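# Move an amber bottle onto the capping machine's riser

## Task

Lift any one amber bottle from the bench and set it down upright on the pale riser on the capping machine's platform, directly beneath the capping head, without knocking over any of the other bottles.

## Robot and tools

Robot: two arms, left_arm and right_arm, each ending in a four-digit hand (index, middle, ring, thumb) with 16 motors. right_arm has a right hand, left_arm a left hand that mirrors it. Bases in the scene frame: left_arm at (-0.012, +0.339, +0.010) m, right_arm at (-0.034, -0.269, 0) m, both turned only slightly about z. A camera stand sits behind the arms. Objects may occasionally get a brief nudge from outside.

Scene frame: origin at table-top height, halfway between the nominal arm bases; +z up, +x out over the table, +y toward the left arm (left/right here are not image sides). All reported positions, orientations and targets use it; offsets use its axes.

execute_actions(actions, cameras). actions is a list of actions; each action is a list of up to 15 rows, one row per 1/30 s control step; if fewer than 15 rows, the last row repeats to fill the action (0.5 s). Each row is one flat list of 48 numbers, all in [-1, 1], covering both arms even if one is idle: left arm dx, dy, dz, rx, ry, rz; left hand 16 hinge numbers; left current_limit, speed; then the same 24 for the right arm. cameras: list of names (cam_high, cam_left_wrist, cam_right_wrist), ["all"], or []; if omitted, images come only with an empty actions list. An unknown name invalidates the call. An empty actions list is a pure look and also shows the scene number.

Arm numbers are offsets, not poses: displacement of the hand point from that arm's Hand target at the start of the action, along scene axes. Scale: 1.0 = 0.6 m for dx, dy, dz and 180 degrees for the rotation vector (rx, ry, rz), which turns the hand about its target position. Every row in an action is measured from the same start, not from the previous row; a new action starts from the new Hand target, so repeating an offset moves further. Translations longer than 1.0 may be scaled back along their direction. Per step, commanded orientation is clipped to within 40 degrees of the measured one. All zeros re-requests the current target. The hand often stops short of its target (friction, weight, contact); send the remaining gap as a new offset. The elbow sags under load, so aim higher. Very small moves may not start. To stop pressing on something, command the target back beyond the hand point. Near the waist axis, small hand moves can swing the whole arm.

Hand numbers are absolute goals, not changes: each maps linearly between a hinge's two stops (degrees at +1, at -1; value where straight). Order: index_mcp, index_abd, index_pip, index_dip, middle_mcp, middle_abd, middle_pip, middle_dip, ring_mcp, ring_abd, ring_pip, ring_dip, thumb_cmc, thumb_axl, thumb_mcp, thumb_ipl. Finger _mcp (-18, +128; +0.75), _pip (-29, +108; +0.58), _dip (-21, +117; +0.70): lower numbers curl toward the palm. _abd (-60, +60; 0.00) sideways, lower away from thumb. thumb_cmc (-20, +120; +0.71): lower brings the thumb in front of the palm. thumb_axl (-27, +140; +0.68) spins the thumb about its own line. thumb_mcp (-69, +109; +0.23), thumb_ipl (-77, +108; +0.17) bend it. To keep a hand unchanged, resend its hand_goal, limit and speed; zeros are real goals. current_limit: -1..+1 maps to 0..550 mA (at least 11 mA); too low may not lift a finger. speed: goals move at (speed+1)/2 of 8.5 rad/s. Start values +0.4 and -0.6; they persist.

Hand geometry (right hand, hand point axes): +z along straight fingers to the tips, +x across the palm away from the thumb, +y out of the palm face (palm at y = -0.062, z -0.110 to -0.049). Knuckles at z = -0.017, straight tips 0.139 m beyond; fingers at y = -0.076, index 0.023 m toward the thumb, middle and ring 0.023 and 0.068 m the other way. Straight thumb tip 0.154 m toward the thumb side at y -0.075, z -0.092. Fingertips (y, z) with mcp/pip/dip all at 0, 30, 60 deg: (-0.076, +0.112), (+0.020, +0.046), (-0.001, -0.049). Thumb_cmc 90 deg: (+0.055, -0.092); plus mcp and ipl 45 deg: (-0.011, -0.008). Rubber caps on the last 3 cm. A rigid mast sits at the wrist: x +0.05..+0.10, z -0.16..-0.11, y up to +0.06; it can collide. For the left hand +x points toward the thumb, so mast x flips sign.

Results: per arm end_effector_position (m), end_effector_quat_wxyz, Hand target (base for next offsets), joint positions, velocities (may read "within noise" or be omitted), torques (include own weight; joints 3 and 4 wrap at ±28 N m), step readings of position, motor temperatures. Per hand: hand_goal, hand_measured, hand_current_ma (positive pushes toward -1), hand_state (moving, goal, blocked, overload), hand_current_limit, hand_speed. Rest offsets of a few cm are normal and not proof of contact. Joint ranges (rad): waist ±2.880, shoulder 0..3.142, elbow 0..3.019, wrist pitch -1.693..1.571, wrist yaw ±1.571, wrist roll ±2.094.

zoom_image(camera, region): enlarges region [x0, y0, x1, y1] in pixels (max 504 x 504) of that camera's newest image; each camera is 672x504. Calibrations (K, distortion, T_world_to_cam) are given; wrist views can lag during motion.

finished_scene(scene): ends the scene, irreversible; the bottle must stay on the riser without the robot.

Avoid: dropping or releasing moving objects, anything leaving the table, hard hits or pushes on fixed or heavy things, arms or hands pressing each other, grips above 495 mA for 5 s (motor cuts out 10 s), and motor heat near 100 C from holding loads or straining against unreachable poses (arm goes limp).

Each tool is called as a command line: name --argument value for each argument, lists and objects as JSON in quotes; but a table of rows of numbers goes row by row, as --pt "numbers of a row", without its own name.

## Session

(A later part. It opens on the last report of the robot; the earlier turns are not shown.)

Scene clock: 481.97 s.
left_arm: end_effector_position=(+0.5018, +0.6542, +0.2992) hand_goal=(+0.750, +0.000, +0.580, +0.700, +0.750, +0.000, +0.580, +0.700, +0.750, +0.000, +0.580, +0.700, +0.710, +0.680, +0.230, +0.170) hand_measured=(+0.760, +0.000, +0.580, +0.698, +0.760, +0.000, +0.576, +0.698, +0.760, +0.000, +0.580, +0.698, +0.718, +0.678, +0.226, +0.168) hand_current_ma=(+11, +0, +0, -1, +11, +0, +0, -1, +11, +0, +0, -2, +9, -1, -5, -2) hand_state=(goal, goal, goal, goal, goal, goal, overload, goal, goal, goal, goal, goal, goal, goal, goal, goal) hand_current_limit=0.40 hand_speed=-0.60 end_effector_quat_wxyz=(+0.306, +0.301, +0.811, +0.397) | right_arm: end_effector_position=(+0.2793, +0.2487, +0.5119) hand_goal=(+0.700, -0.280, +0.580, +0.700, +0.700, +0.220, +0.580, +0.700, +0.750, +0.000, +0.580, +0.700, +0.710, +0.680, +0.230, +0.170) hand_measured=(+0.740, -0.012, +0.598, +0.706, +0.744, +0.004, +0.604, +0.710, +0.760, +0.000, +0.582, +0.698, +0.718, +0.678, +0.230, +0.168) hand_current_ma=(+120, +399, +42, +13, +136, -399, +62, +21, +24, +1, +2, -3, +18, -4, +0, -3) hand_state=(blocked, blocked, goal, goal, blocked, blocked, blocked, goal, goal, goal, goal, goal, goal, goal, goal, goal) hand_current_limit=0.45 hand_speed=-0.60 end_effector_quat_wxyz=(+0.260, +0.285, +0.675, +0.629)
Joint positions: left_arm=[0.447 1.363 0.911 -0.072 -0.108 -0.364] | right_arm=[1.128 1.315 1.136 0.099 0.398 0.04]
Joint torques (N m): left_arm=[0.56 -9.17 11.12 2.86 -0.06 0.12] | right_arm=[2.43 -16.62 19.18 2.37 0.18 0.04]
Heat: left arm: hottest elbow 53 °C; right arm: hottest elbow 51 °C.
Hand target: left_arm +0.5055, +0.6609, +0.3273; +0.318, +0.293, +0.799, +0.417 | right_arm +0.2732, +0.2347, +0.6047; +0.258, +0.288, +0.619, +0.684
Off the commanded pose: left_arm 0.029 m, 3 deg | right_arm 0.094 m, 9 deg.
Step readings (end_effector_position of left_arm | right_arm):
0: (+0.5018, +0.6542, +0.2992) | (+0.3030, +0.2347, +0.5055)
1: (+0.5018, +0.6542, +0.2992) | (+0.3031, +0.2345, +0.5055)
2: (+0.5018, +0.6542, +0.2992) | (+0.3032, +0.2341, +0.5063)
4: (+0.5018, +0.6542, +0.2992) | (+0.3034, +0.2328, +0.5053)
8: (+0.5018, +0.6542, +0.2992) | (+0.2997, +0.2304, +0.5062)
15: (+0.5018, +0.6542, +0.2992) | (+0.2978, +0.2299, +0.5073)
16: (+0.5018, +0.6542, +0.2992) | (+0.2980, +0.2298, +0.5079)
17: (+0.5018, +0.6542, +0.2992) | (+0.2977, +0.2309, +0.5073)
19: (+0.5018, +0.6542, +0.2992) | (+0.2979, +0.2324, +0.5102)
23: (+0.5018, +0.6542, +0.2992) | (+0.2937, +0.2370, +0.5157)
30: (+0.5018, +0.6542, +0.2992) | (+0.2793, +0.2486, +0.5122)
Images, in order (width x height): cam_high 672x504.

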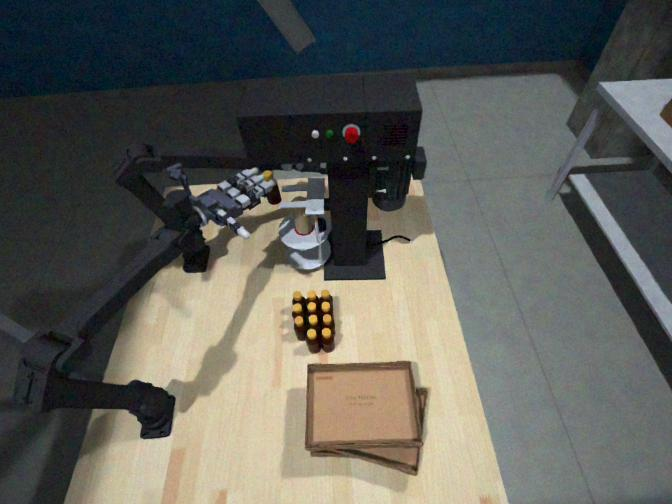

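execute_actions --actions '[[[0,0,0,0,0,0,0.75,0,0.58,0.7,0.75,0,0.58,0.7,0.75,0,0.58,0.7,0.71,0.68,0.23,0.17,0.4,-0.6,0.05,0.0,-0.015,0.009,-0.009,0,0.7,-0.28,0.58,0.7,0.7,0.22,0.58,0.7,0.75,0,0.58,0.7,0.71,0.68,0.23,0.17,0.45,-0.6]]]' --cameras '["cam_high"]'

zoom_image --camera "cam_high" --region '[250, 150, 330, 230]'

Scene clock: 496.30 s.
left_arm: end_effector_position=(+0.5018, +0.6542, +0.2992) hand_goal=(+0.750, +0.000, +0.580, +0.700, +0.750, +0.000, +0.580, +0.700, +0.750, +0.000, +0.580, +0.700, +0.710, +0.680, +0.230, +0.170) hand_measured=(+0.760, +0.000, +0.580, +0.698, +0.760, +0.000, +0.576, +0.698, +0.760, +0.000, +0.580, +0.698, +0.718, +0.678, +0.226, +0.168) hand_current_ma=(+11, +0, +0, -1, +11, +0, +0, -1, +11, +0, +0, -2, +9, -1, -5, -2) hand_state=(goal, goal, goal, goal, goal, goal, overload, goal, goal, goal, goal, goal, goal, goal, goal, goal) hand_current_limit=0.40 hand_speed=-0.60 end_effector_quat_wxyz=(+0.306, +0.301, +0.811, +0.397) | right_arm: end_effector_position=(+0.2992, +0.2486, +0.5058) hand_goal=(+0.700, -0.280, +0.580, +0.700, +0.700, +0.220, +0.580, +0.700, +0.750, +0.000, +0.580, +0.700, +0.710, +0.680, +0.230, +0.170) hand_measured=(+0.744, -0.012, +0.602, +0.708, +0.748, +0.004, +0.608, +0.712, +0.760, +0.000, +0.582, +0.698, +0.718, +0.678, +0.230, +0.168) hand_current_ma=(+139, +399, +51, +16, +154, -399, +70, +24, +24, +1, +2, -3, +18, -4, +0, -3) hand_state=(blocked, blocked, blocked, goal, blocked, blocked, blocked, goal, goal, goal, goal, goal, goal, goal, goal, goal) hand_current_limit=0.45 hand_speed=-0.60 end_effector_quat_wxyz=(+0.254, +0.283, +0.672, +0.635)
Joint positions: left_arm=[0.447 1.363 0.911 -0.072 -0.108 -0.364] | right_arm=[1.084 1.34 1.136 0.135 0.342 0.04]
Joint torques (N m): left_arm=[0.56 -9.23 11.11 2.86 -0.06 0.12] | right_arm=[1.14 -15.38 18.39 4.56 -0.03 -0.09]
Heat: left arm: hottest elbow 53 °C; right arm: hottest elbow 51 °C.
Hand target: left_arm +0.5055, +0.6609, +0.3273; +0.318, +0.293, +0.799, +0.417 | right_arm +0.3032, +0.2347, +0.5957; +0.263, +0.282, +0.605, +0.696
Off the commanded pose: left_arm 0.029 m, 3 deg | right_arm 0.091 m, 10 deg.
Step readings (end_effector_position of left_arm | right_arm):
0: (+0.5018, +0.6542, +0.2992) | (+0.2793, +0.2487, +0.5119)
1: (+0.5018, +0.6542, +0.2992) | (+0.2792, +0.2489, +0.5119)
2: (+0.5018, +0.6542, +0.2992) | (+0.2797, +0.2489, +0.5118)
4: (+0.5018, +0.6542, +0.2992) | (+0.2792, +0.2503, +0.5124)
8: (+0.5018, +0.6542, +0.2992) | (+0.2854, +0.2503, +0.5131)
15: (+0.5018, +0.6542, +0.2992) | (+0.3032, +0.2452, +0.5063)
Images, in order (width x height): cam_high 672x504.

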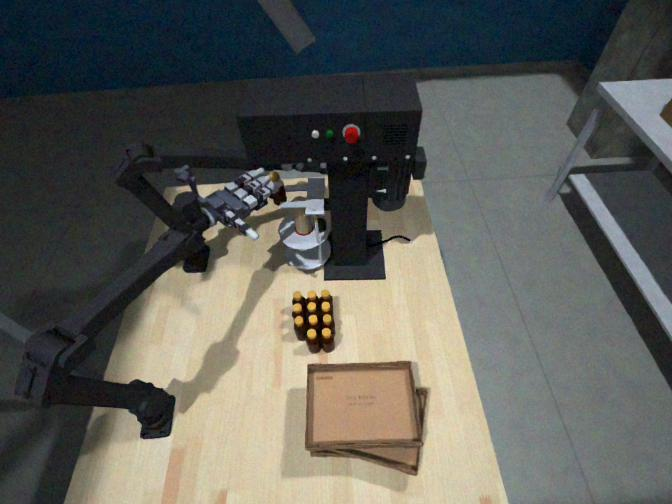

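Scaled by 6.300 from the camera's 672x504 image, which has a finer 960x720 frame.

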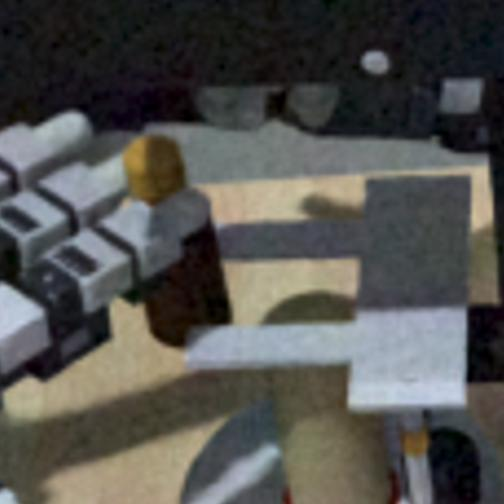

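execute_actions --actions '[[[0,0,0,0,0,0,0.75,0,0.58,0.7,0.75,0,0.58,0.7,0.75,0,0.58,0.7,0.71,0.68,0.23,0.17,0.4,-0.6,0.05,0.003,0.005,0.003,-0.003,0,0.7,-0.28,0.58,0.7,0.7,0.22,0.58,0.7,0.75,0,0.58,0.7,0.71,0.68,0.23,0.17,0.45,-0.6]]]'

Scene clock: 506.57 s.
left_arm: end_effector_position=(+0.5018, +0.6542, +0.2992) hand_goal=(+0.750, +0.000, +0.580, +0.700, +0.750, +0.000, +0.580, +0.700, +0.750, +0.000, +0.580, +0.700, +0.710, +0.680, +0.230, +0.170) hand_measured=(+0.760, +0.000, +0.580, +0.698, +0.760, +0.000, +0.576, +0.698, +0.760, +0.000, +0.580, +0.698, +0.718, +0.678, +0.226, +0.168) hand_current_ma=(+11, +0, +0, -1, +11, +0, +0, -1, +11, +0, +0, -2, +9, -1, -5, -2) hand_state=(goal, goal, goal, goal, goal, goal, overload, goal, goal, goal, goal, goal, goal, goal, goal, goal) hand_current_limit=0.40 hand_speed=-0.60 end_effector_quat_wxyz=(+0.306, +0.301, +0.811, +0.397) | right_arm: end_effector_position=(+0.3298, +0.2471, +0.5010) hand_goal=(+0.700, -0.280, +0.580, +0.700, +0.700, +0.220, +0.580, +0.700, +0.750, +0.000, +0.580, +0.700, +0.710, +0.680, +0.230, +0.170) hand_measured=(+0.746, -0.012, +0.602, +0.710, +0.750, +0.004, +0.608, +0.712, +0.760, +0.000, +0.582, +0.698, +0.718, +0.678, +0.230, +0.168) hand_current_ma=(+150, +399, +54, +19, +162, -399, +75, +26, +24, +1, +2, -3, +18, -4, +0, -3) hand_state=(blocked, blocked, blocked, goal, blocked, blocked, blocked, goal, goal, goal, goal, goal, goal, goal, goal, goal) hand_current_limit=0.45 hand_speed=-0.60 end_effector_quat_wxyz=(+0.254, +0.285, +0.671, +0.636)
Joint positions: left_arm=[0.447 1.363 0.911 -0.072 -0.108 -0.364] | right_arm=[1.024 1.376 1.158 0.154 0.285 0.04]
Joint torques (N m): left_arm=[0.56 -9.17 11.12 2.86 -0.06 0.12] | right_arm=[0.97 -15.97 19.3 4.49 -0.05 -0.05]
Heat: left arm: hottest elbow 53 °C; right arm: hottest elbow 52 °C.
Hand target: left_arm +0.5055, +0.6609, +0.3273; +0.318, +0.293, +0.799, +0.417 | right_arm +0.3332, +0.2365, +0.5987; +0.265, +0.280, +0.601, +0.701
Off the commanded pose: left_arm 0.029 m, 3 deg | right_arm 0.098 m, 11 deg.
Step readings (end_effector_position of left_arm | right_arm):
0: (+0.5018, +0.6542, +0.2992) | (+0.2992, +0.2486, +0.5058)
1: (+0.5018, +0.6542, +0.2992) | (+0.2990, +0.2488, +0.5058)
2: (+0.5018, +0.6542, +0.2992) | (+0.2996, +0.2484, +0.5061)
4: (+0.5018, +0.6542, +0.2992) | (+0.3018, +0.2505, +0.5060)
8: (+0.5018, +0.6542, +0.2992) | (+0.3159, +0.2494, +0.5042)
15: (+0.5018, +0.6542, +0.2992) | (+0.3367, +0.2412, +0.5010)

execute_actions --actions '[[[0,0,0,0,0,0,0.75,0,0.58,0.7,0.75,0,0.58,0.7,0.75,0,0.58,0.7,0.71,0.68,0.23,0.17,0.4,-0.6,0.045,0.0,0.012,0.003,-0.003,0,0.7,-0.28,0.58,0.7,0.7,0.22,0.58,0.7,0.75,0,0.58,0.7,0.71,0.68,0.23,0.17,0.45,-0.6]]]' --cameras '["cam_high"]'

zoom_image --camera "cam_high" --region '[250, 150, 330, 230]'

Scene clock: 515.53 s.
left_arm: end_effector_position=(+0.5018, +0.6542, +0.2992) hand_goal=(+0.750, +0.000, +0.580, +0.700, +0.750, +0.000, +0.580, +0.700, +0.750, +0.000, +0.580, +0.700, +0.710, +0.680, +0.230, +0.170) hand_measured=(+0.760, +0.000, +0.580, +0.698, +0.760, +0.000, +0.576, +0.698, +0.760, +0.000, +0.580, +0.698, +0.718, +0.678, +0.226, +0.168) hand_current_ma=(+11, +0, +0, -1, +11, +0, +0, -1, +11, +0, +0, -2, +9, -1, -5, -2) hand_state=(goal, goal, goal, goal, goal, goal, overload, goal, goal, goal, goal, goal, goal, goal, goal, goal) hand_current_limit=0.40 hand_speed=-0.60 end_effector_quat_wxyz=(+0.306, +0.301, +0.811, +0.397) | right_arm: end_effector_position=(+0.3600, +0.2455, +0.5081) hand_goal=(+0.700, -0.280, +0.580, +0.700, +0.700, +0.220, +0.580, +0.700, +0.750, +0.000, +0.580, +0.700, +0.710, +0.680, +0.230, +0.170) hand_measured=(+0.748, -0.012, +0.602, +0.710, +0.752, +0.004, +0.610, +0.714, +0.760, +0.000, +0.582, +0.698, +0.718, +0.678, +0.230, +0.168) hand_current_ma=(+153, +399, +53, +18, +172, -399, +81, +28, +24, +1, +2, -3, +18, -4, +0, -3) hand_state=(blocked, blocked, blocked, goal, blocked, blocked, blocked, goal, goal, goal, goal, goal, goal, goal, goal, goal) hand_current_limit=0.45 hand_speed=-0.60 end_effector_quat_wxyz=(+0.255, +0.287, +0.665, +0.640)
Joint positions: left_arm=[0.447 1.363 0.911 -0.072 -0.108 -0.364] | right_arm=[0.969 1.413 1.205 0.157 0.234 0.04]
Joint torques (N m): left_arm=[0.56 -9.11 11.12 2.86 -0.06 0.12] | right_arm=[1.14 -16.56 19.38 4.49 -0.06 -0.02]
Heat: left arm: hottest elbow 53 °C; right arm: hottest elbow 53 °C.
Hand target: left_arm +0.5055, +0.6609, +0.3273; +0.318, +0.293, +0.799, +0.417 | right_arm +0.3602, +0.2365, +0.6059; +0.266, +0.278, +0.596, +0.705
Off the commanded pose: left_arm 0.029 m, 3 deg | right_arm 0.098 m, 11 deg.
Step readings (end_effector_position of left_arm | right_arm):
0: (+0.5018, +0.6542, +0.2992) | (+0.3306, +0.2465, +0.5010)
1: (+0.5018, +0.6542, +0.2992) | (+0.3305, +0.2468, +0.5019)
2: (+0.5018, +0.6542, +0.2992) | (+0.3311, +0.2464, +0.5019)
4: (+0.5018, +0.6542, +0.2992) | (+0.3327, +0.2494, +0.5028)
8: (+0.5018, +0.6542, +0.2992) | (+0.3441, +0.2496, +0.5063)
15: (+0.5018, +0.6542, +0.2992) | (+0.3621, +0.2417, +0.5081)
Images, in order (width x height): cam_high 672x504.

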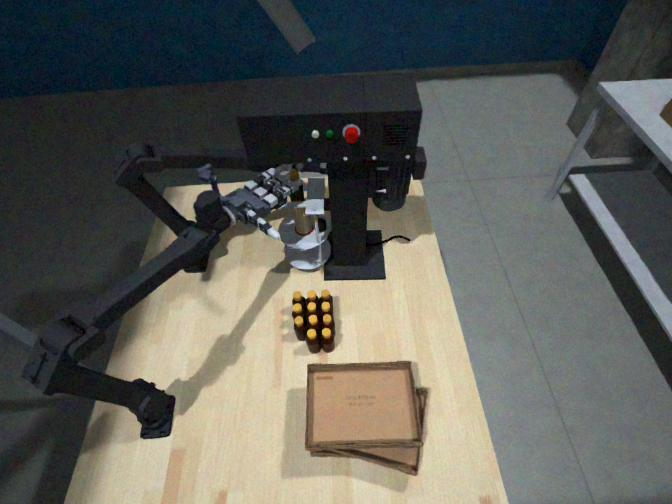

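Scaled by 6.300 from the camera's 672x504 image, which has a finer 960x720 frame.

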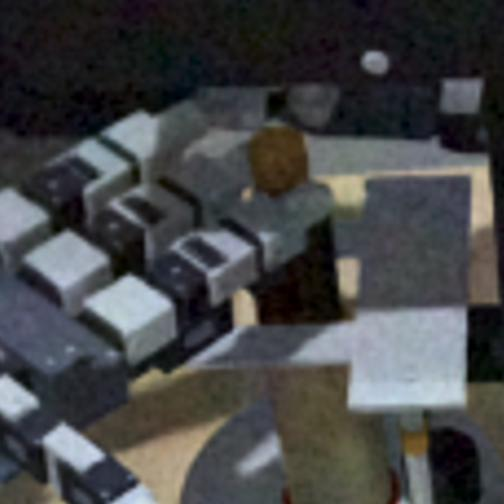

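execute_actions --actions '[[[0,0,0,0,0,0,0.75,0,0.58,0.7,0.75,0,0.58,0.7,0.75,0,0.58,0.7,0.71,0.68,0.23,0.17,0.4,-0.6,0,0.0,-0.05,-0.01,0.01,0,0.7,-0.28,0.58,0.7,0.7,0.22,0.58,0.7,0.75,0,0.58,0.7,0.71,0.68,0.23,0.17,0.45,-0.6]],[[0,0,0,0,0,0,0.75,0,0.58,0.7,0.75,0,0.58,0.7,0.75,0,0.58,0.7,0.71,0.68,0.23,0.17,0.4,-0.6,0,0.0,-0.03,-0.007,0.007,0,0.7,-0.28,0.58,0.7,0.7,0.22,0.58,0.7,0.75,0,0.58,0.7,0.71,0.68,0.23,0.17,0.45,-0.6]]]' --cameras '["cam_high"]'

zoom_image --camera "cam_high" --region '[250, 150, 330, 230]'

Scene clock: 533.33 s.
left_arm: end_effector_position=(+0.5018, +0.6542, +0.2992) hand_goal=(+0.750, +0.000, +0.580, +0.700, +0.750, +0.000, +0.580, +0.700, +0.750, +0.000, +0.580, +0.700, +0.710, +0.680, +0.230, +0.170) hand_measured=(+0.760, +0.000, +0.580, +0.698, +0.760, +0.000, +0.576, +0.698, +0.760, +0.000, +0.580, +0.698, +0.718, +0.678, +0.226, +0.168) hand_current_ma=(+11, +0, +0, -1, +11, +0, +0, -1, +11, +0, +0, -2, +9, -1, -5, -2) hand_state=(goal, goal, goal, goal, goal, goal, overload, goal, goal, goal, goal, goal, goal, goal, goal, goal) hand_current_limit=0.40 hand_speed=-0.60 end_effector_quat_wxyz=(+0.306, +0.301, +0.811, +0.397) | right_arm: end_effector_position=(+0.3649, +0.2458, +0.5021) hand_goal=(+0.700, -0.280, +0.580, +0.700, +0.700, +0.220, +0.580, +0.700, +0.750, +0.000, +0.580, +0.700, +0.710, +0.680, +0.230, +0.170) hand_measured=(+0.748, -0.012, +0.602, +0.710, +0.752, +0.004, +0.610, +0.714, +0.760, +0.000, +0.582, +0.698, +0.718, +0.678, +0.230, +0.168) hand_current_ma=(+153, +399, +53, +18, +172, -399, +81, +28, +24, +1, +2, -3, +18, -4, +0, -3) hand_state=(blocked, blocked, blocked, goal, blocked, blocked, blocked, goal, goal, goal, goal, goal, goal, goal, goal, goal) hand_current_limit=0.45 hand_speed=-0.60 end_effector_quat_wxyz=(+0.254, +0.292, +0.666, +0.638)
Joint positions: left_arm=[0.447 1.363 0.911 -0.072 -0.108 -0.364] | right_arm=[0.964 1.422 1.205 0.157 0.236 0.049]
Joint torques (N m): left_arm=[0.56 -9.17 11.11 2.88 -0.06 0.12] | right_arm=[1.32 -16.62 14.72 4.12 0.08 0.09]
Motor temperatures (°C): left_arm=[22 26 53 21 22 21] | right_arm=[24 23 58 22 23 22]
Heat: left arm: hottest elbow 53 °C; right arm: hottest elbow 58 °C.
Hand target: left_arm +0.5055, +0.6609, +0.3273; +0.318, +0.293, +0.799, +0.417 | right_arm +0.3602, +0.2365, +0.5579; +0.257, +0.290, +0.622, +0.681
Off the commanded pose: left_arm 0.029 m, 3 deg | right_arm 0.057 m, 7 deg.
Step readings (end_effector_position of left_arm | right_arm):
0: (+0.5018, +0.6542, +0.2992) | (+0.3608, +0.2449, +0.5081)
1: (+0.5018, +0.6542, +0.2992) | (+0.3608, +0.2449, +0.5081)
2: (+0.5018, +0.6542, +0.2992) | (+0.3608, +0.2449, +0.5081)
4: (+0.5018, +0.6542, +0.2992) | (+0.3611, +0.2454, +0.5071)
8: (+0.5018, +0.6542, +0.2992) | (+0.3626, +0.2456, +0.5051)
15: (+0.5018, +0.6542, +0.2992) | (+0.3644, +0.2464, +0.5022)
16: (+0.5018, +0.6542, +0.2992) | (+0.3644, +0.2464, +0.5022)
17: (+0.5018, +0.6542, +0.2992) | (+0.3645, +0.2462, +0.5022)
19: (+0.5018, +0.6542, +0.2992) | (+0.3644, +0.2463, +0.5022)
23: (+0.5018, +0.6542, +0.2992) | (+0.3646, +0.2461, +0.5021)
30: (+0.5018, +0.6542, +0.2992) | (+0.3649, +0.2458, +0.5021)
Images, in order (width x height): cam_high 672x504.

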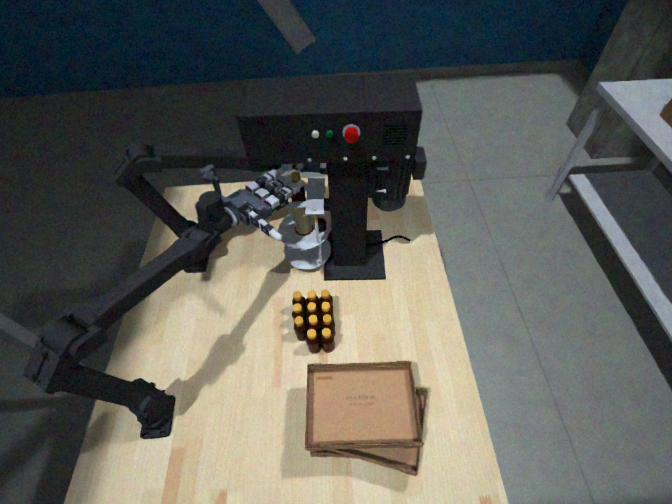

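Scaled by 6.300 from the camera's 672x504 image, which has a finer 960x720 frame.

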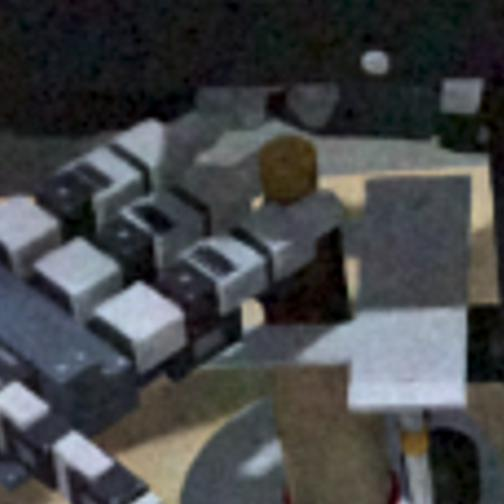

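execute_actions --actions '[[[0,0,0,0,0,0,0.75,0,0.58,0.7,0.75,0,0.58,0.7,0.75,0,0.58,0.7,0.71,0.68,0.23,0.17,0.4,-0.6,-0.02,0.0,-0.035,-0.003,0.003,0,0.7,-0.28,0.58,0.7,0.7,0.22,0.58,0.7,0.75,0,0.58,0.7,0.71,0.68,0.23,0.17,0.45,-0.6]]]' --cameras '["cam_high"]'

zoom_image --camera "cam_high" --region '[250, 150, 330, 230]'

Scene clock: 541.70 s.
left_arm: end_effector_position=(+0.5018, +0.6542, +0.2992) hand_goal=(+0.750, +0.000, +0.580, +0.700, +0.750, +0.000, +0.580, +0.700, +0.750, +0.000, +0.580, +0.700, +0.710, +0.680, +0.230, +0.170) hand_measured=(+0.760, +0.000, +0.580, +0.698, +0.760, +0.000, +0.576, +0.698, +0.760, +0.000, +0.580, +0.698, +0.718, +0.678, +0.226, +0.168) hand_current_ma=(+11, +0, +0, -1, +11, +0, +0, -1, +11, +0, +0, -2, +9, -1, -5, -2) hand_state=(goal, goal, goal, goal, goal, goal, overload, goal, goal, goal, goal, goal, goal, goal, goal, goal) hand_current_limit=0.40 hand_speed=-0.60 end_effector_quat_wxyz=(+0.306, +0.301, +0.811, +0.397) | right_arm: end_effector_position=(+0.3634, +0.2425, +0.4991) hand_goal=(+0.700, -0.280, +0.580, +0.700, +0.700, +0.220, +0.580, +0.700, +0.750, +0.000, +0.580, +0.700, +0.710, +0.680, +0.230, +0.170) hand_measured=(+0.748, -0.012, +0.600, +0.710, +0.752, +0.004, +0.610, +0.714, +0.760, +0.000, +0.582, +0.698, +0.718, +0.678, +0.230, +0.168) hand_current_ma=(+152, +399, +50, +18, +172, -399, +77, +28, +24, +1, +2, -3, +18, -4, +0, -3) hand_state=(blocked, blocked, blocked, goal, blocked, blocked, blocked, goal, goal, goal, goal, goal, goal, goal, goal, goal) hand_current_limit=0.45 hand_speed=-0.60 end_effector_quat_wxyz=(+0.259, +0.297, +0.659, +0.641)
Joint positions: left_arm=[0.447 1.363 0.911 -0.072 -0.108 -0.364] | right_arm=[0.969 1.422 1.188 0.188 0.256 0.052]
Joint torques (N m): left_arm=[0.56 -9.17 11.12 2.86 -0.06 0.12] | right_arm=[3.02 -17.08 12.01 4.15 0.11 0.09]
Motor temperatures (°C): left_arm=[22 26 53 21 22 21] | right_arm=[24 23 57 22 23 22]
Heat: left arm: hottest elbow 53 °C; right arm: hottest elbow 57 °C.
Hand target: left_arm +0.5055, +0.6609, +0.3273; +0.318, +0.293, +0.799, +0.417 | right_arm +0.3482, +0.2365, +0.5369; +0.256, +0.292, +0.626, +0.677
Off the commanded pose: left_arm 0.029 m, 3 deg | right_arm 0.041 m, 6 deg.
Step readings (end_effector_position of left_arm | right_arm):
0: (+0.5018, +0.6542, +0.2992) | (+0.3649, +0.2458, +0.5021)
1: (+0.5018, +0.6542, +0.2992) | (+0.3649, +0.2458, +0.5021)
2: (+0.5018, +0.6542, +0.2992) | (+0.3651, +0.2455, +0.5021)
4: (+0.5018, +0.6542, +0.2992) | (+0.3658, +0.2440, +0.5013)
8: (+0.5018, +0.6542, +0.2992) | (+0.3651, +0.2424, +0.4997)
15: (+0.5018, +0.6542, +0.2992) | (+0.3635, +0.2426, +0.4987)
Images, in order (width x height): cam_high 672x504.

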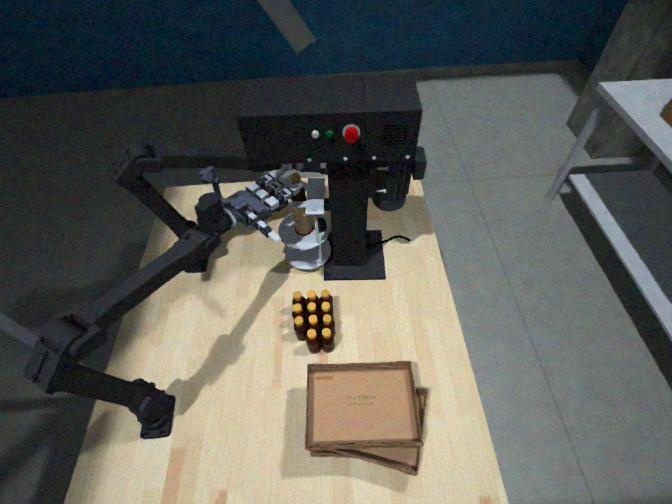

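Scaled by 6.300 from the camera's 672x504 image, which has a finer 960x720 frame.

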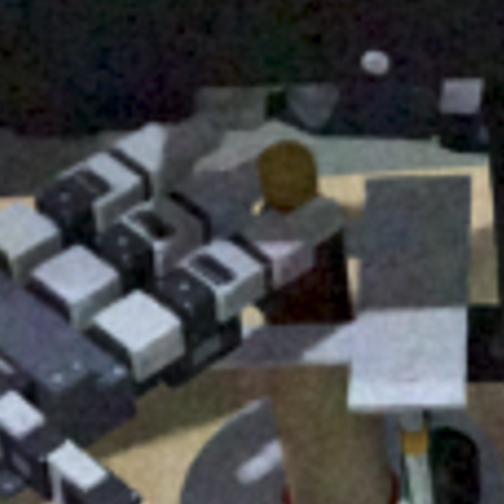

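execute_actions --actions '[[[0,0,0,0,0,0,0.75,0,0.58,0.7,0.75,0,0.58,0.7,0.75,0,0.58,0.7,0.71,0.68,0.23,0.17,0.4,-0.6,-0.012,0.0,-0.02,-0.002,0.002,0,0.7,-0.28,0.58,0.7,0.7,0.22,0.58,0.7,0.75,0,0.58,0.7,0.71,0.68,0.23,0.17,0.45,-0.6]]]' --cameras '["cam_high"]'

zoom_image --camera "cam_high" --region '[250, 150, 330, 230]'

Scene clock: 549.90 s.
left_arm: end_effector_position=(+0.5018, +0.6542, +0.2992) hand_goal=(+0.750, +0.000, +0.580, +0.700, +0.750, +0.000, +0.580, +0.700, +0.750, +0.000, +0.580, +0.700, +0.710, +0.680, +0.230, +0.170) hand_measured=(+0.760, +0.000, +0.580, +0.698, +0.760, +0.000, +0.576, +0.698, +0.760, +0.000, +0.580, +0.698, +0.718, +0.678, +0.226, +0.168) hand_current_ma=(+11, +0, +0, -1, +11, +0, +0, -1, +11, +0, +0, -2, +9, -1, -5, -2) hand_state=(goal, goal, goal, goal, goal, goal, overload, goal, goal, goal, goal, goal, goal, goal, goal, goal) hand_current_limit=0.40 hand_speed=-0.60 end_effector_quat_wxyz=(+0.306, +0.301, +0.811, +0.397) | right_arm: end_effector_position=(+0.3596, +0.2410, +0.4917) hand_goal=(+0.700, -0.280, +0.580, +0.700, +0.700, +0.220, +0.580, +0.700, +0.750, +0.000, +0.580, +0.700, +0.710, +0.680, +0.230, +0.170) hand_measured=(+0.724, -0.012, +0.586, +0.702, +0.730, +0.004, +0.594, +0.706, +0.760, +0.000, +0.582, +0.698, +0.718, +0.678, +0.230, +0.168) hand_current_ma=(+62, +399, +12, +4, +85, -399, +29, +11, +24, +1, +2, -3, +18, -4, +0, -3) hand_state=(blocked, blocked, goal, goal, blocked, blocked, goal, goal, goal, goal, goal, goal, goal, goal, goal, goal) hand_current_limit=0.45 hand_speed=-0.60 end_effector_quat_wxyz=(+0.263, +0.301, +0.655, +0.641)
Joint positions: left_arm=[0.447 1.363 0.911 -0.072 -0.108 -0.364] | right_arm=[0.978 1.422 1.165 0.215 0.277 0.052]
Joint torques (N m): left_arm=[0.56 -9.17 11.12 2.86 -0.06 0.12] | right_arm=[3.14 -17.44 11.23 3.7 0.11 0.11]
Motor temperatures (°C): left_arm=[22 26 53 21 22 21] | right_arm=[24 23 56 22 23 22]
Heat: left arm: hottest elbow 53 °C; right arm: hottest elbow 56 °C.
Hand target: left_arm +0.5055, +0.6609, +0.3273; +0.318, +0.293, +0.799, +0.417 | right_arm +0.3410, +0.2365, +0.5249; +0.255, +0.293, +0.629, +0.674
Off the commanded pose: left_arm 0.029 m, 3 deg | right_arm 0.038 m, 5 deg.
Step readings (end_effector_position of left_arm | right_arm):
0: (+0.5018, +0.6542, +0.2992) | (+0.3634, +0.2425, +0.4991)
1: (+0.5018, +0.6542, +0.2992) | (+0.3634, +0.2425, +0.4982)
2: (+0.5018, +0.6542, +0.2992) | (+0.3635, +0.2422, +0.4976)
4: (+0.5018, +0.6542, +0.2992) | (+0.3628, +0.2415, +0.4961)
8: (+0.5018, +0.6542, +0.2992) | (+0.3604, +0.2409, +0.4925)
15: (+0.5018, +0.6542, +0.2992) | (+0.3597, +0.2407, +0.4918)
Images, in order (width x height): cam_high 672x504.

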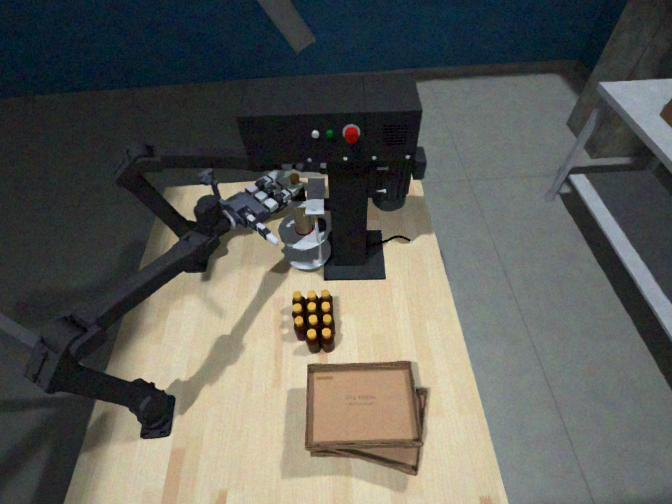

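Scaled by 6.300 from the camera's 672x504 image, which has a finer 960x720 frame.

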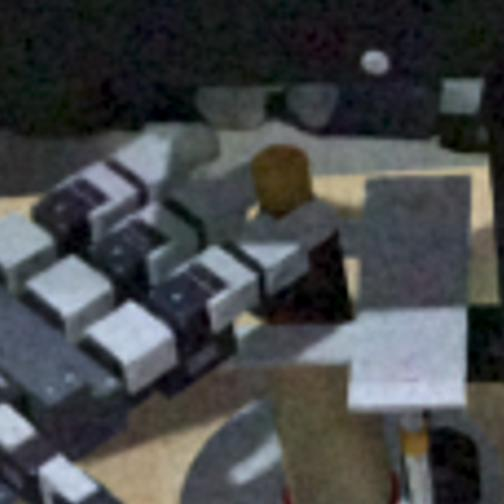

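execute_actions --actions '[[[0,0,0,0,0,0,0.75,0,0.58,0.7,0.75,0,0.58,0.7,0.75,0,0.58,0.7,0.71,0.68,0.23,0.17,0.4,-0.6,-0.003,0.0,-0.008,0,0,0,0.72,-0.28,0.58,0.7,0.72,0.22,0.58,0.7,0.75,0,0.58,0.7,0.71,0.68,0.23,0.17,0.45,-0.6]],[[0,0,0,0,0,0,0.75,0,0.58,0.7,0.75,0,0.58,0.7,0.75,0,0.58,0.7,0.71,0.68,0.23,0.17,0.4,-0.6,0,0.0,0,0,0,0,0.73,-0.02,0.58,0.7,0.73,0.01,0.58,0.7,0.75,0,0.58,0.7,0.71,0.68,0.23,0.17,0.4,-0.9]],[[0,0,0,0,0,0,0.75,0,0.58,0.7,0.75,0,0.58,0.7,0.75,0,0.58,0.7,0.71,0.68,0.23,0.17,0.4,-0.6,0,0.0,0,0,0,0,0.73,0.08,0.58,0.7,0.73,-0.07,0.58,0.7,0.75,-0.03,0.58,0.7,0.71,0.68,0.23,0.17,0.4,-0.9]],[[0,0,0,0,0,0,0.75,0,0.58,0.7,0.75,0,0.58,0.7,0.75,0,0.58,0.7,0.71,0.68,0.23,0.17,0.4,-0.6,0,0.0,0,0,0,0,0.73,0.16,0.58,0.7,0.73,-0.13,0.58,0.7,0.75,-0.08,0.58,0.7,0.71,0.68,0.23,0.17,0.4,-0.9]]]' --cameras '["cam_high","cam_right_wrist"]'

zoom_image --camera "cam_high" --region '[250, 150, 330, 230]'

zoom_image --camera "cam_right_wrist" --region '[160, 0, 420, 230]'

Scene clock: 568.07 s.
left_arm: end_effector_position=(+0.5018, +0.6542, +0.2992) hand_goal=(+0.750, +0.000, +0.580, +0.700, +0.750, +0.000, +0.580, +0.700, +0.750, +0.000, +0.580, +0.700, +0.710, +0.680, +0.230, +0.170) hand_measured=(+0.760, +0.000, +0.580, +0.698, +0.760, +0.000, +0.576, +0.698, +0.760, +0.000, +0.580, +0.698, +0.718, +0.678, +0.226, +0.168) hand_current_ma=(+11, +0, +0, -1, +11, +0, +0, -1, +11, +0, +0, -2, +9, -1, -5, -2) hand_state=(goal, goal, goal, goal, goal, goal, overload, goal, goal, goal, goal, goal, goal, goal, goal, goal) hand_current_limit=0.40 hand_speed=-0.60 end_effector_quat_wxyz=(+0.306, +0.301, +0.811, +0.397) | right_arm: end_effector_position=(+0.3526, +0.2440, +0.4924) hand_goal=(+0.730, +0.160, +0.580, +0.700, +0.730, -0.130, +0.580, +0.700, +0.750, -0.080, +0.580, +0.700, +0.710, +0.680, +0.230, +0.170) hand_measured=(+0.738, +0.158, +0.580, +0.700, +0.738, -0.126, +0.588, +0.704, +0.760, -0.076, +0.582, +0.698, +0.718, +0.678, +0.230, +0.168) hand_current_ma=(+17, -3, +1, +1, +16, +5, +16, +6, +24, +6, +2, -3, +18, -4, +0, -3) hand_state=(goal, goal, goal, goal, goal, goal, goal, goal, goal, goal, goal, goal, goal, goal, goal, goal) hand_current_limit=0.40 hand_speed=-0.90 end_effector_quat_wxyz=(+0.259, +0.295, +0.653, +0.647)
Joint positions: left_arm=[0.447 1.363 0.911 -0.072 -0.108 -0.364] | right_arm=[0.988 1.421 1.158 0.234 0.273 0.052]
Joint torques (N m): left_arm=[0.56 -9.11 11.11 2.86 -0.06 0.13] | right_arm=[3.02 -17.32 10.95 3.51 0.1 0.11]
Heat: left arm: hottest elbow 54 °C; right arm: hottest elbow 54 °C.
Hand target: left_arm +0.5055, +0.6609, +0.3273; +0.318, +0.293, +0.799, +0.417 | right_arm +0.3392, +0.2365, +0.5201; +0.255, +0.293, +0.629, +0.674
Off the commanded pose: left_arm 0.029 m, 3 deg | right_arm 0.032 m, 4 deg.
Step readings (end_effector_position of left_arm | right_arm):
0: (+0.5018, +0.6542, +0.2992) | (+0.3596, +0.2410, +0.4917)
1: (+0.5018, +0.6542, +0.2992) | (+0.3596, +0.2410, +0.4917)
2: (+0.5018, +0.6542, +0.2992) | (+0.3595, +0.2409, +0.4921)
4: (+0.5018, +0.6542, +0.2992) | (+0.3594, +0.2402, +0.4917)
8: (+0.5018, +0.6542, +0.2992) | (+0.3586, +0.2398, +0.4917)
15: (+0.5018, +0.6542, +0.2992) | (+0.3579, +0.2400, +0.4911)
16: (+0.5018, +0.6542, +0.2992) | (+0.3579, +0.2400, +0.4911)
17: (+0.5018, +0.6542, +0.2992) | (+0.3578, +0.2399, +0.4915)
19: (+0.5018, +0.6542, +0.2992) | (+0.3576, +0.2395, +0.4924)
23: (+0.5018, +0.6542, +0.2992) | (+0.3576, +0.2395, +0.4924)
30: (+0.5018, +0.6542, +0.2992) | (+0.3576, +0.2395, +0.4924)
31: (+0.5018, +0.6542, +0.2992) | (+0.3576, +0.2395, +0.4924)
32: (+0.5018, +0.6542, +0.2992) | (+0.3577, +0.2392, +0.4924)
34: (+0.5018, +0.6542, +0.2992) | (+0.3577, +0.2392, +0.4924)
38: (+0.5018, +0.6542, +0.2992) | (+0.3562, +0.2410, +0.4924)
45: (+0.5018, +0.6542, +0.2992) | (+0.3534, +0.2434, +0.4924)
46: (+0.5018, +0.6542, +0.2992) | (+0.3535, +0.2432, +0.4924)
47: (+0.5018, +0.6542, +0.2992) | (+0.3535, +0.2432, +0.4924)
49: (+0.5018, +0.6542, +0.2992) | (+0.3535, +0.2432, +0.4924)
53: (+0.5018, +0.6542, +0.2992) | (+0.3526, +0.2440, +0.4924)
60: (+0.5018, +0.6542, +0.2992) | (+0.3526, +0.2440, +0.4924)
camera_calibration:
cam_right_wrist: T_world_to_cam=[[0.55456, -0.579903, 0.596805, -0.31383], [-0.283828, -0.805997, -0.519432, 0.500766], [0.782243, 0.118666, -0.611567, 0.117561], [0, 0, 0, 1]] pos_world=[0.224207, 0.207674, 0.519306]
Images, in order (width x height): cam_high 672x504, cam_right_wrist 672x504.

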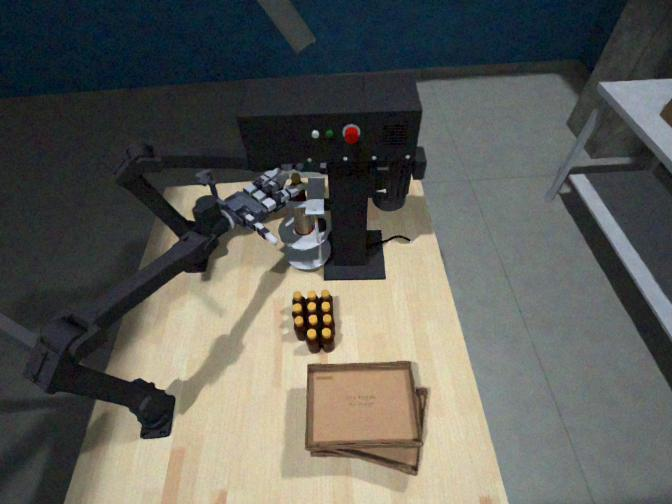

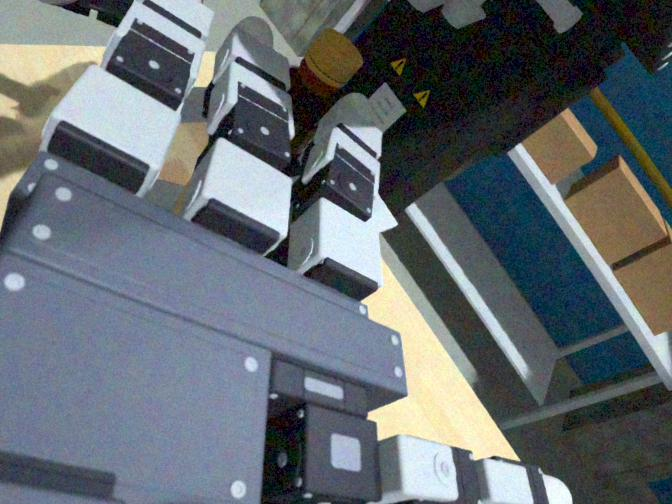

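Scaled by 6.300 from the camera's 672x504 image, which has a finer 960x720 frame.

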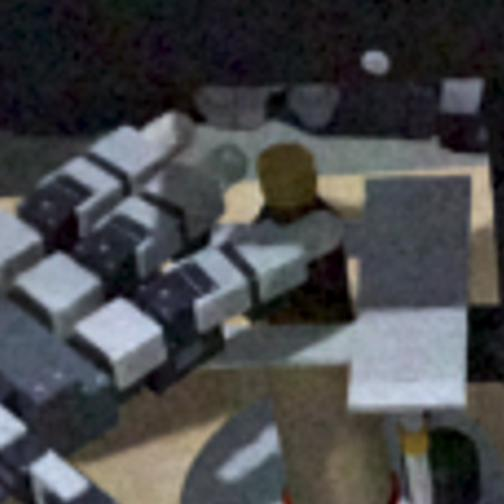

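Scaled by 1.938 from the camera's 672x504 image, which has a finer 960x720 frame.

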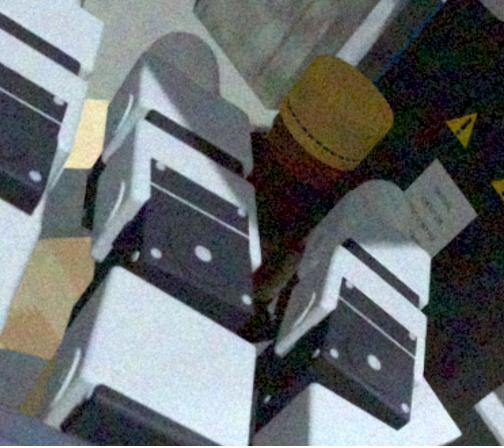

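execute_actions --actions '[[[0,0,0,0,0,0,0.75,0,0.58,0.7,0.75,0,0.58,0.7,0.75,0,0.58,0.7,0.71,0.68,0.23,0.17,0.4,-0.6,-0.03,-0.03,0.005,0,0,0,0.73,0.2,0.58,0.7,0.73,-0.17,0.58,0.7,0.75,-0.13,0.58,0.7,0.71,0.68,0.23,0.17,0.4,-0.8]],[[0,0,0,0,0,0,0.75,0,0.58,0.7,0.75,0,0.58,0.7,0.75,0,0.58,0.7,0.71,0.68,0.23,0.17,0.4,-0.6,-0.04,-0.04,0.005,0,0,0,0.73,0.2,0.58,0.7,0.73,-0.17,0.58,0.7,0.75,-0.13,0.58,0.7,0.71,0.68,0.23,0.17,0.4,-0.8]]]' --cameras '["cam_high","cam_right_wrist"]'

zoom_image --camera "cam_high" --region '[250, 150, 330, 230]'

Scene clock: 580.17 s.
left_arm: end_effector_position=(+0.5018, +0.6542, +0.2992) hand_goal=(+0.750, +0.000, +0.580, +0.700, +0.750, +0.000, +0.580, +0.700, +0.750, +0.000, +0.580, +0.700, +0.710, +0.680, +0.230, +0.170) hand_measured=(+0.760, +0.000, +0.580, +0.698, +0.760, +0.000, +0.576, +0.698, +0.760, +0.000, +0.580, +0.698, +0.718, +0.678, +0.226, +0.168) hand_current_ma=(+11, +0, +0, -1, +11, +0, +0, -1, +11, +0, +0, -2, +9, -1, -5, -2) hand_state=(goal, goal, goal, goal, goal, goal, overload, goal, goal, goal, goal, goal, goal, goal, goal, goal) hand_current_limit=0.40 hand_speed=-0.60 end_effector_quat_wxyz=(+0.306, +0.301, +0.811, +0.397) | right_arm: end_effector_position=(+0.3010, +0.2015, +0.5121) hand_goal=(+0.730, +0.200, +0.580, +0.700, +0.730, -0.170, +0.580, +0.700, +0.750, -0.130, +0.580, +0.700, +0.710, +0.680, +0.230, +0.170) hand_measured=(+0.740, +0.198, +0.580, +0.700, +0.738, -0.166, +0.588, +0.704, +0.760, -0.126, +0.582, +0.698, +0.718, +0.678, +0.230, +0.168) hand_current_ma=(+20, -3, +1, +1, +17, +4, +14, +5, +24, +5, +2, -3, +18, -4, +0, -3) hand_state=(goal, goal, goal, goal, goal, goal, goal, goal, goal, goal, goal, goal, goal, goal, goal, goal) hand_current_limit=0.40 hand_speed=-0.80 end_effector_quat_wxyz=(+0.256, +0.289, +0.642, +0.662)
Joint positions: left_arm=[0.447 1.363 0.911 -0.072 -0.108 -0.364] | right_arm=[1.039 1.255 1.03 0.234 0.311 0.052]
Joint torques (N m): left_arm=[0.56 -9.17 11.12 2.86 -0.06 0.12] | right_arm=[2.9 -13.33 11.1 2.44 0.11 0.09]
Heat: left arm: hottest elbow 54 °C; right arm: hottest elbow 53 °C.
Hand target: left_arm +0.5055, +0.6609, +0.3273; +0.318, +0.293, +0.799, +0.417 | right_arm +0.2972, +0.1945, +0.5261; +0.255, +0.293, +0.629, +0.674
Off the commanded pose: left_arm 0.029 m, 3 deg | right_arm 0.016 m, 2 deg.
Step readings (end_effector_position of left_arm | right_arm):
0: (+0.5018, +0.6542, +0.2992) | (+0.3526, +0.2440, +0.4924)
1: (+0.5018, +0.6542, +0.2992) | (+0.3525, +0.2440, +0.4915)
2: (+0.5018, +0.6542, +0.2992) | (+0.3524, +0.2432, +0.4906)
4: (+0.5018, +0.6542, +0.2992) | (+0.3501, +0.2379, +0.4879)
8: (+0.5018, +0.6542, +0.2992) | (+0.3425, +0.2267, +0.4897)
15: (+0.5018, +0.6542, +0.2992) | (+0.3348, +0.2214, +0.5024)
16: (+0.5018, +0.6542, +0.2992) | (+0.3344, +0.2211, +0.5033)
17: (+0.5018, +0.6542, +0.2992) | (+0.3336, +0.2207, +0.5023)
19: (+0.5018, +0.6542, +0.2992) | (+0.3299, +0.2155, +0.4974)
23: (+0.5018, +0.6542, +0.2992) | (+0.3174, +0.2045, +0.4969)
30: (+0.5018, +0.6542, +0.2992) | (+0.3045, +0.1989, +0.5112)
camera_calibration:
cam_right_wrist: T_world_to_cam=[[0.550569, -0.592886, 0.587673, -0.313072], [-0.26391, -0.791491, -0.551265, 0.4695], [0.791975, 0.148417, -0.592239, 0.156159], [0, 0, 0, 1]] pos_world=[0.1726, 0.162813, 0.535286]
Images, in order (width x height): cam_high 672x504, cam_right_wrist 672x504.

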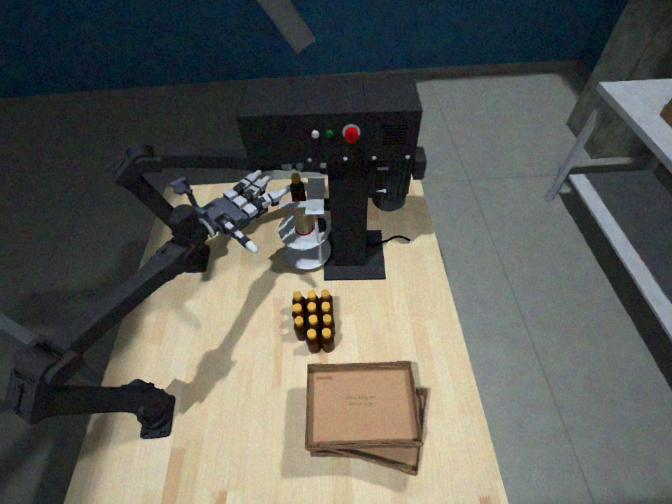

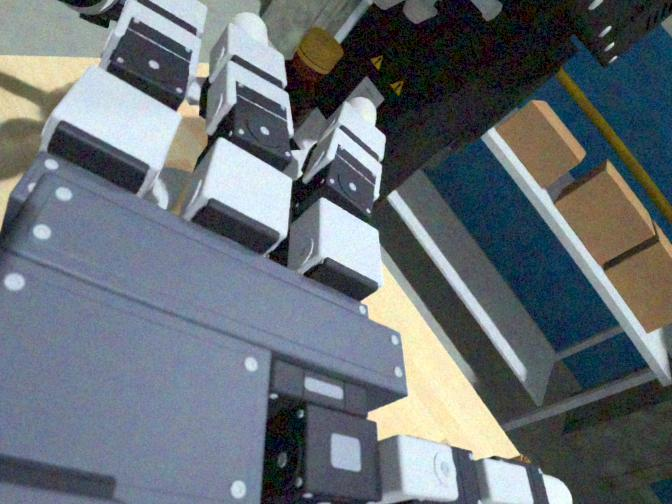

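Scaled by 6.300 from the camera's 672x504 image, which has a finer 960x720 frame.

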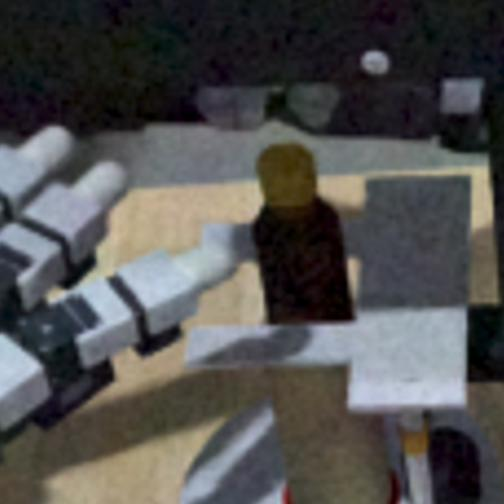

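execute_actions --actions '[[[0,0,0,0,0,0,0.75,0,0.58,0.7,0.75,0,0.58,0.7,0.75,0,0.58,0.7,0.71,0.68,0.23,0.17,0.4,-0.6,-0.06,-0.08,0,0,0,0,0.73,0.2,0.58,0.7,0.73,-0.17,0.58,0.7,0.75,-0.13,0.58,0.7,0.71,0.68,0.23,0.17,0.4,-0.8]]]' --cameras '["cam_high"]'

zoom_image --camera "cam_high" --region '[230, 140, 390, 370]'

Scene clock: 588.97 s.
left_arm: end_effector_position=(+0.5018, +0.6542, +0.2992) hand_goal=(+0.750, +0.000, +0.580, +0.700, +0.750, +0.000, +0.580, +0.700, +0.750, +0.000, +0.580, +0.700, +0.710, +0.680, +0.230, +0.170) hand_measured=(+0.760, +0.000, +0.580, +0.698, +0.760, +0.000, +0.576, +0.698, +0.760, +0.000, +0.580, +0.698, +0.718, +0.678, +0.226, +0.168) hand_current_ma=(+11, +0, +0, -1, +11, +0, +0, -1, +11, +0, +0, -2, +9, -1, -5, -2) hand_state=(goal, goal, goal, goal, goal, goal, overload, goal, goal, goal, goal, goal, goal, goal, goal, goal) hand_current_limit=0.40 hand_speed=-0.60 end_effector_quat_wxyz=(+0.306, +0.301, +0.811, +0.397) | right_arm: end_effector_position=(+0.2705, +0.1432, +0.5190) hand_goal=(+0.730, +0.200, +0.580, +0.700, +0.730, -0.170, +0.580, +0.700, +0.750, -0.130, +0.580, +0.700, +0.710, +0.680, +0.230, +0.170) hand_measured=(+0.740, +0.198, +0.580, +0.700, +0.738, -0.166, +0.588, +0.704, +0.760, -0.126, +0.582, +0.698, +0.718, +0.678, +0.230, +0.168) hand_current_ma=(+22, -3, +1, +1, +19, +4, +14, +5, +24, +5, +2, -3, +18, -4, +0, -3) hand_state=(goal, goal, goal, goal, goal, goal, goal, goal, goal, goal, goal, goal, goal, goal, goal, goal) hand_current_limit=0.40 hand_speed=-0.80 end_effector_quat_wxyz=(+0.265, +0.298, +0.630, +0.667)
Joint positions: left_arm=[0.447 1.363 0.911 -0.072 -0.108 -0.364] | right_arm=[1.051 1.082 0.902 0.212 0.351 0.052]
Joint torques (N m): left_arm=[0.56 -9.17 11.12 2.85 -0.06 0.13] | right_arm=[3.08 -9.47 11.32 1.77 0.1 0.06]
Heat: left arm: hottest elbow 54 °C; right arm: hottest elbow 52 °C.
Hand target: left_arm +0.5055, +0.6609, +0.3273; +0.318, +0.293, +0.799, +0.417 | right_arm +0.2612, +0.1465, +0.5261; +0.255, +0.293, +0.629, +0.674
Off the commanded pose: left_arm 0.029 m, 3 deg | right_arm 0.012 m, 2 deg.
Step readings (end_effector_position of left_arm | right_arm):
0: (+0.5018, +0.6542, +0.2992) | (+0.3010, +0.2015, +0.5121)
1: (+0.5018, +0.6542, +0.2992) | (+0.3011, +0.2013, +0.5111)
2: (+0.5018, +0.6542, +0.2992) | (+0.3005, +0.1995, +0.5100)
4: (+0.5018, +0.6542, +0.2992) | (+0.2955, +0.1898, +0.5037)
8: (+0.5018, +0.6542, +0.2992) | (+0.2815, +0.1630, +0.4995)
15: (+0.5018, +0.6542, +0.2992) | (+0.2716, +0.1418, +0.5228)
Images, in order (width x height): cam_high 672x504.

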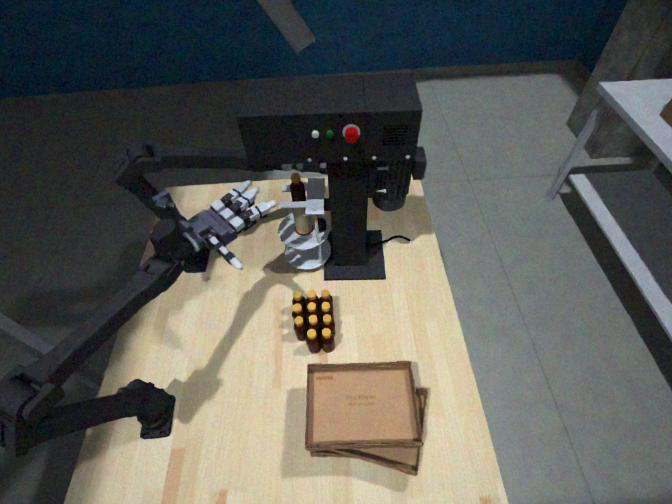

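Scaled by 2.191 from the camera's 672x504 image, which has a finer 960x720 frame.

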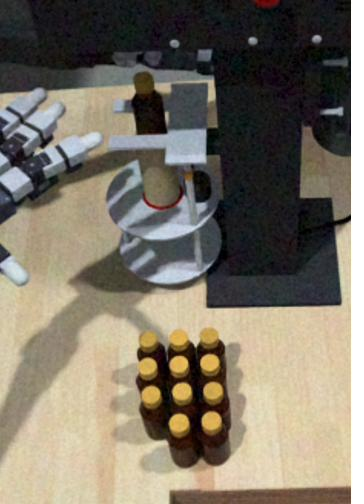

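Bottle is standing on the riser; all the others are upright.

finished_scene --scene 2

The scene is finished: the task was done.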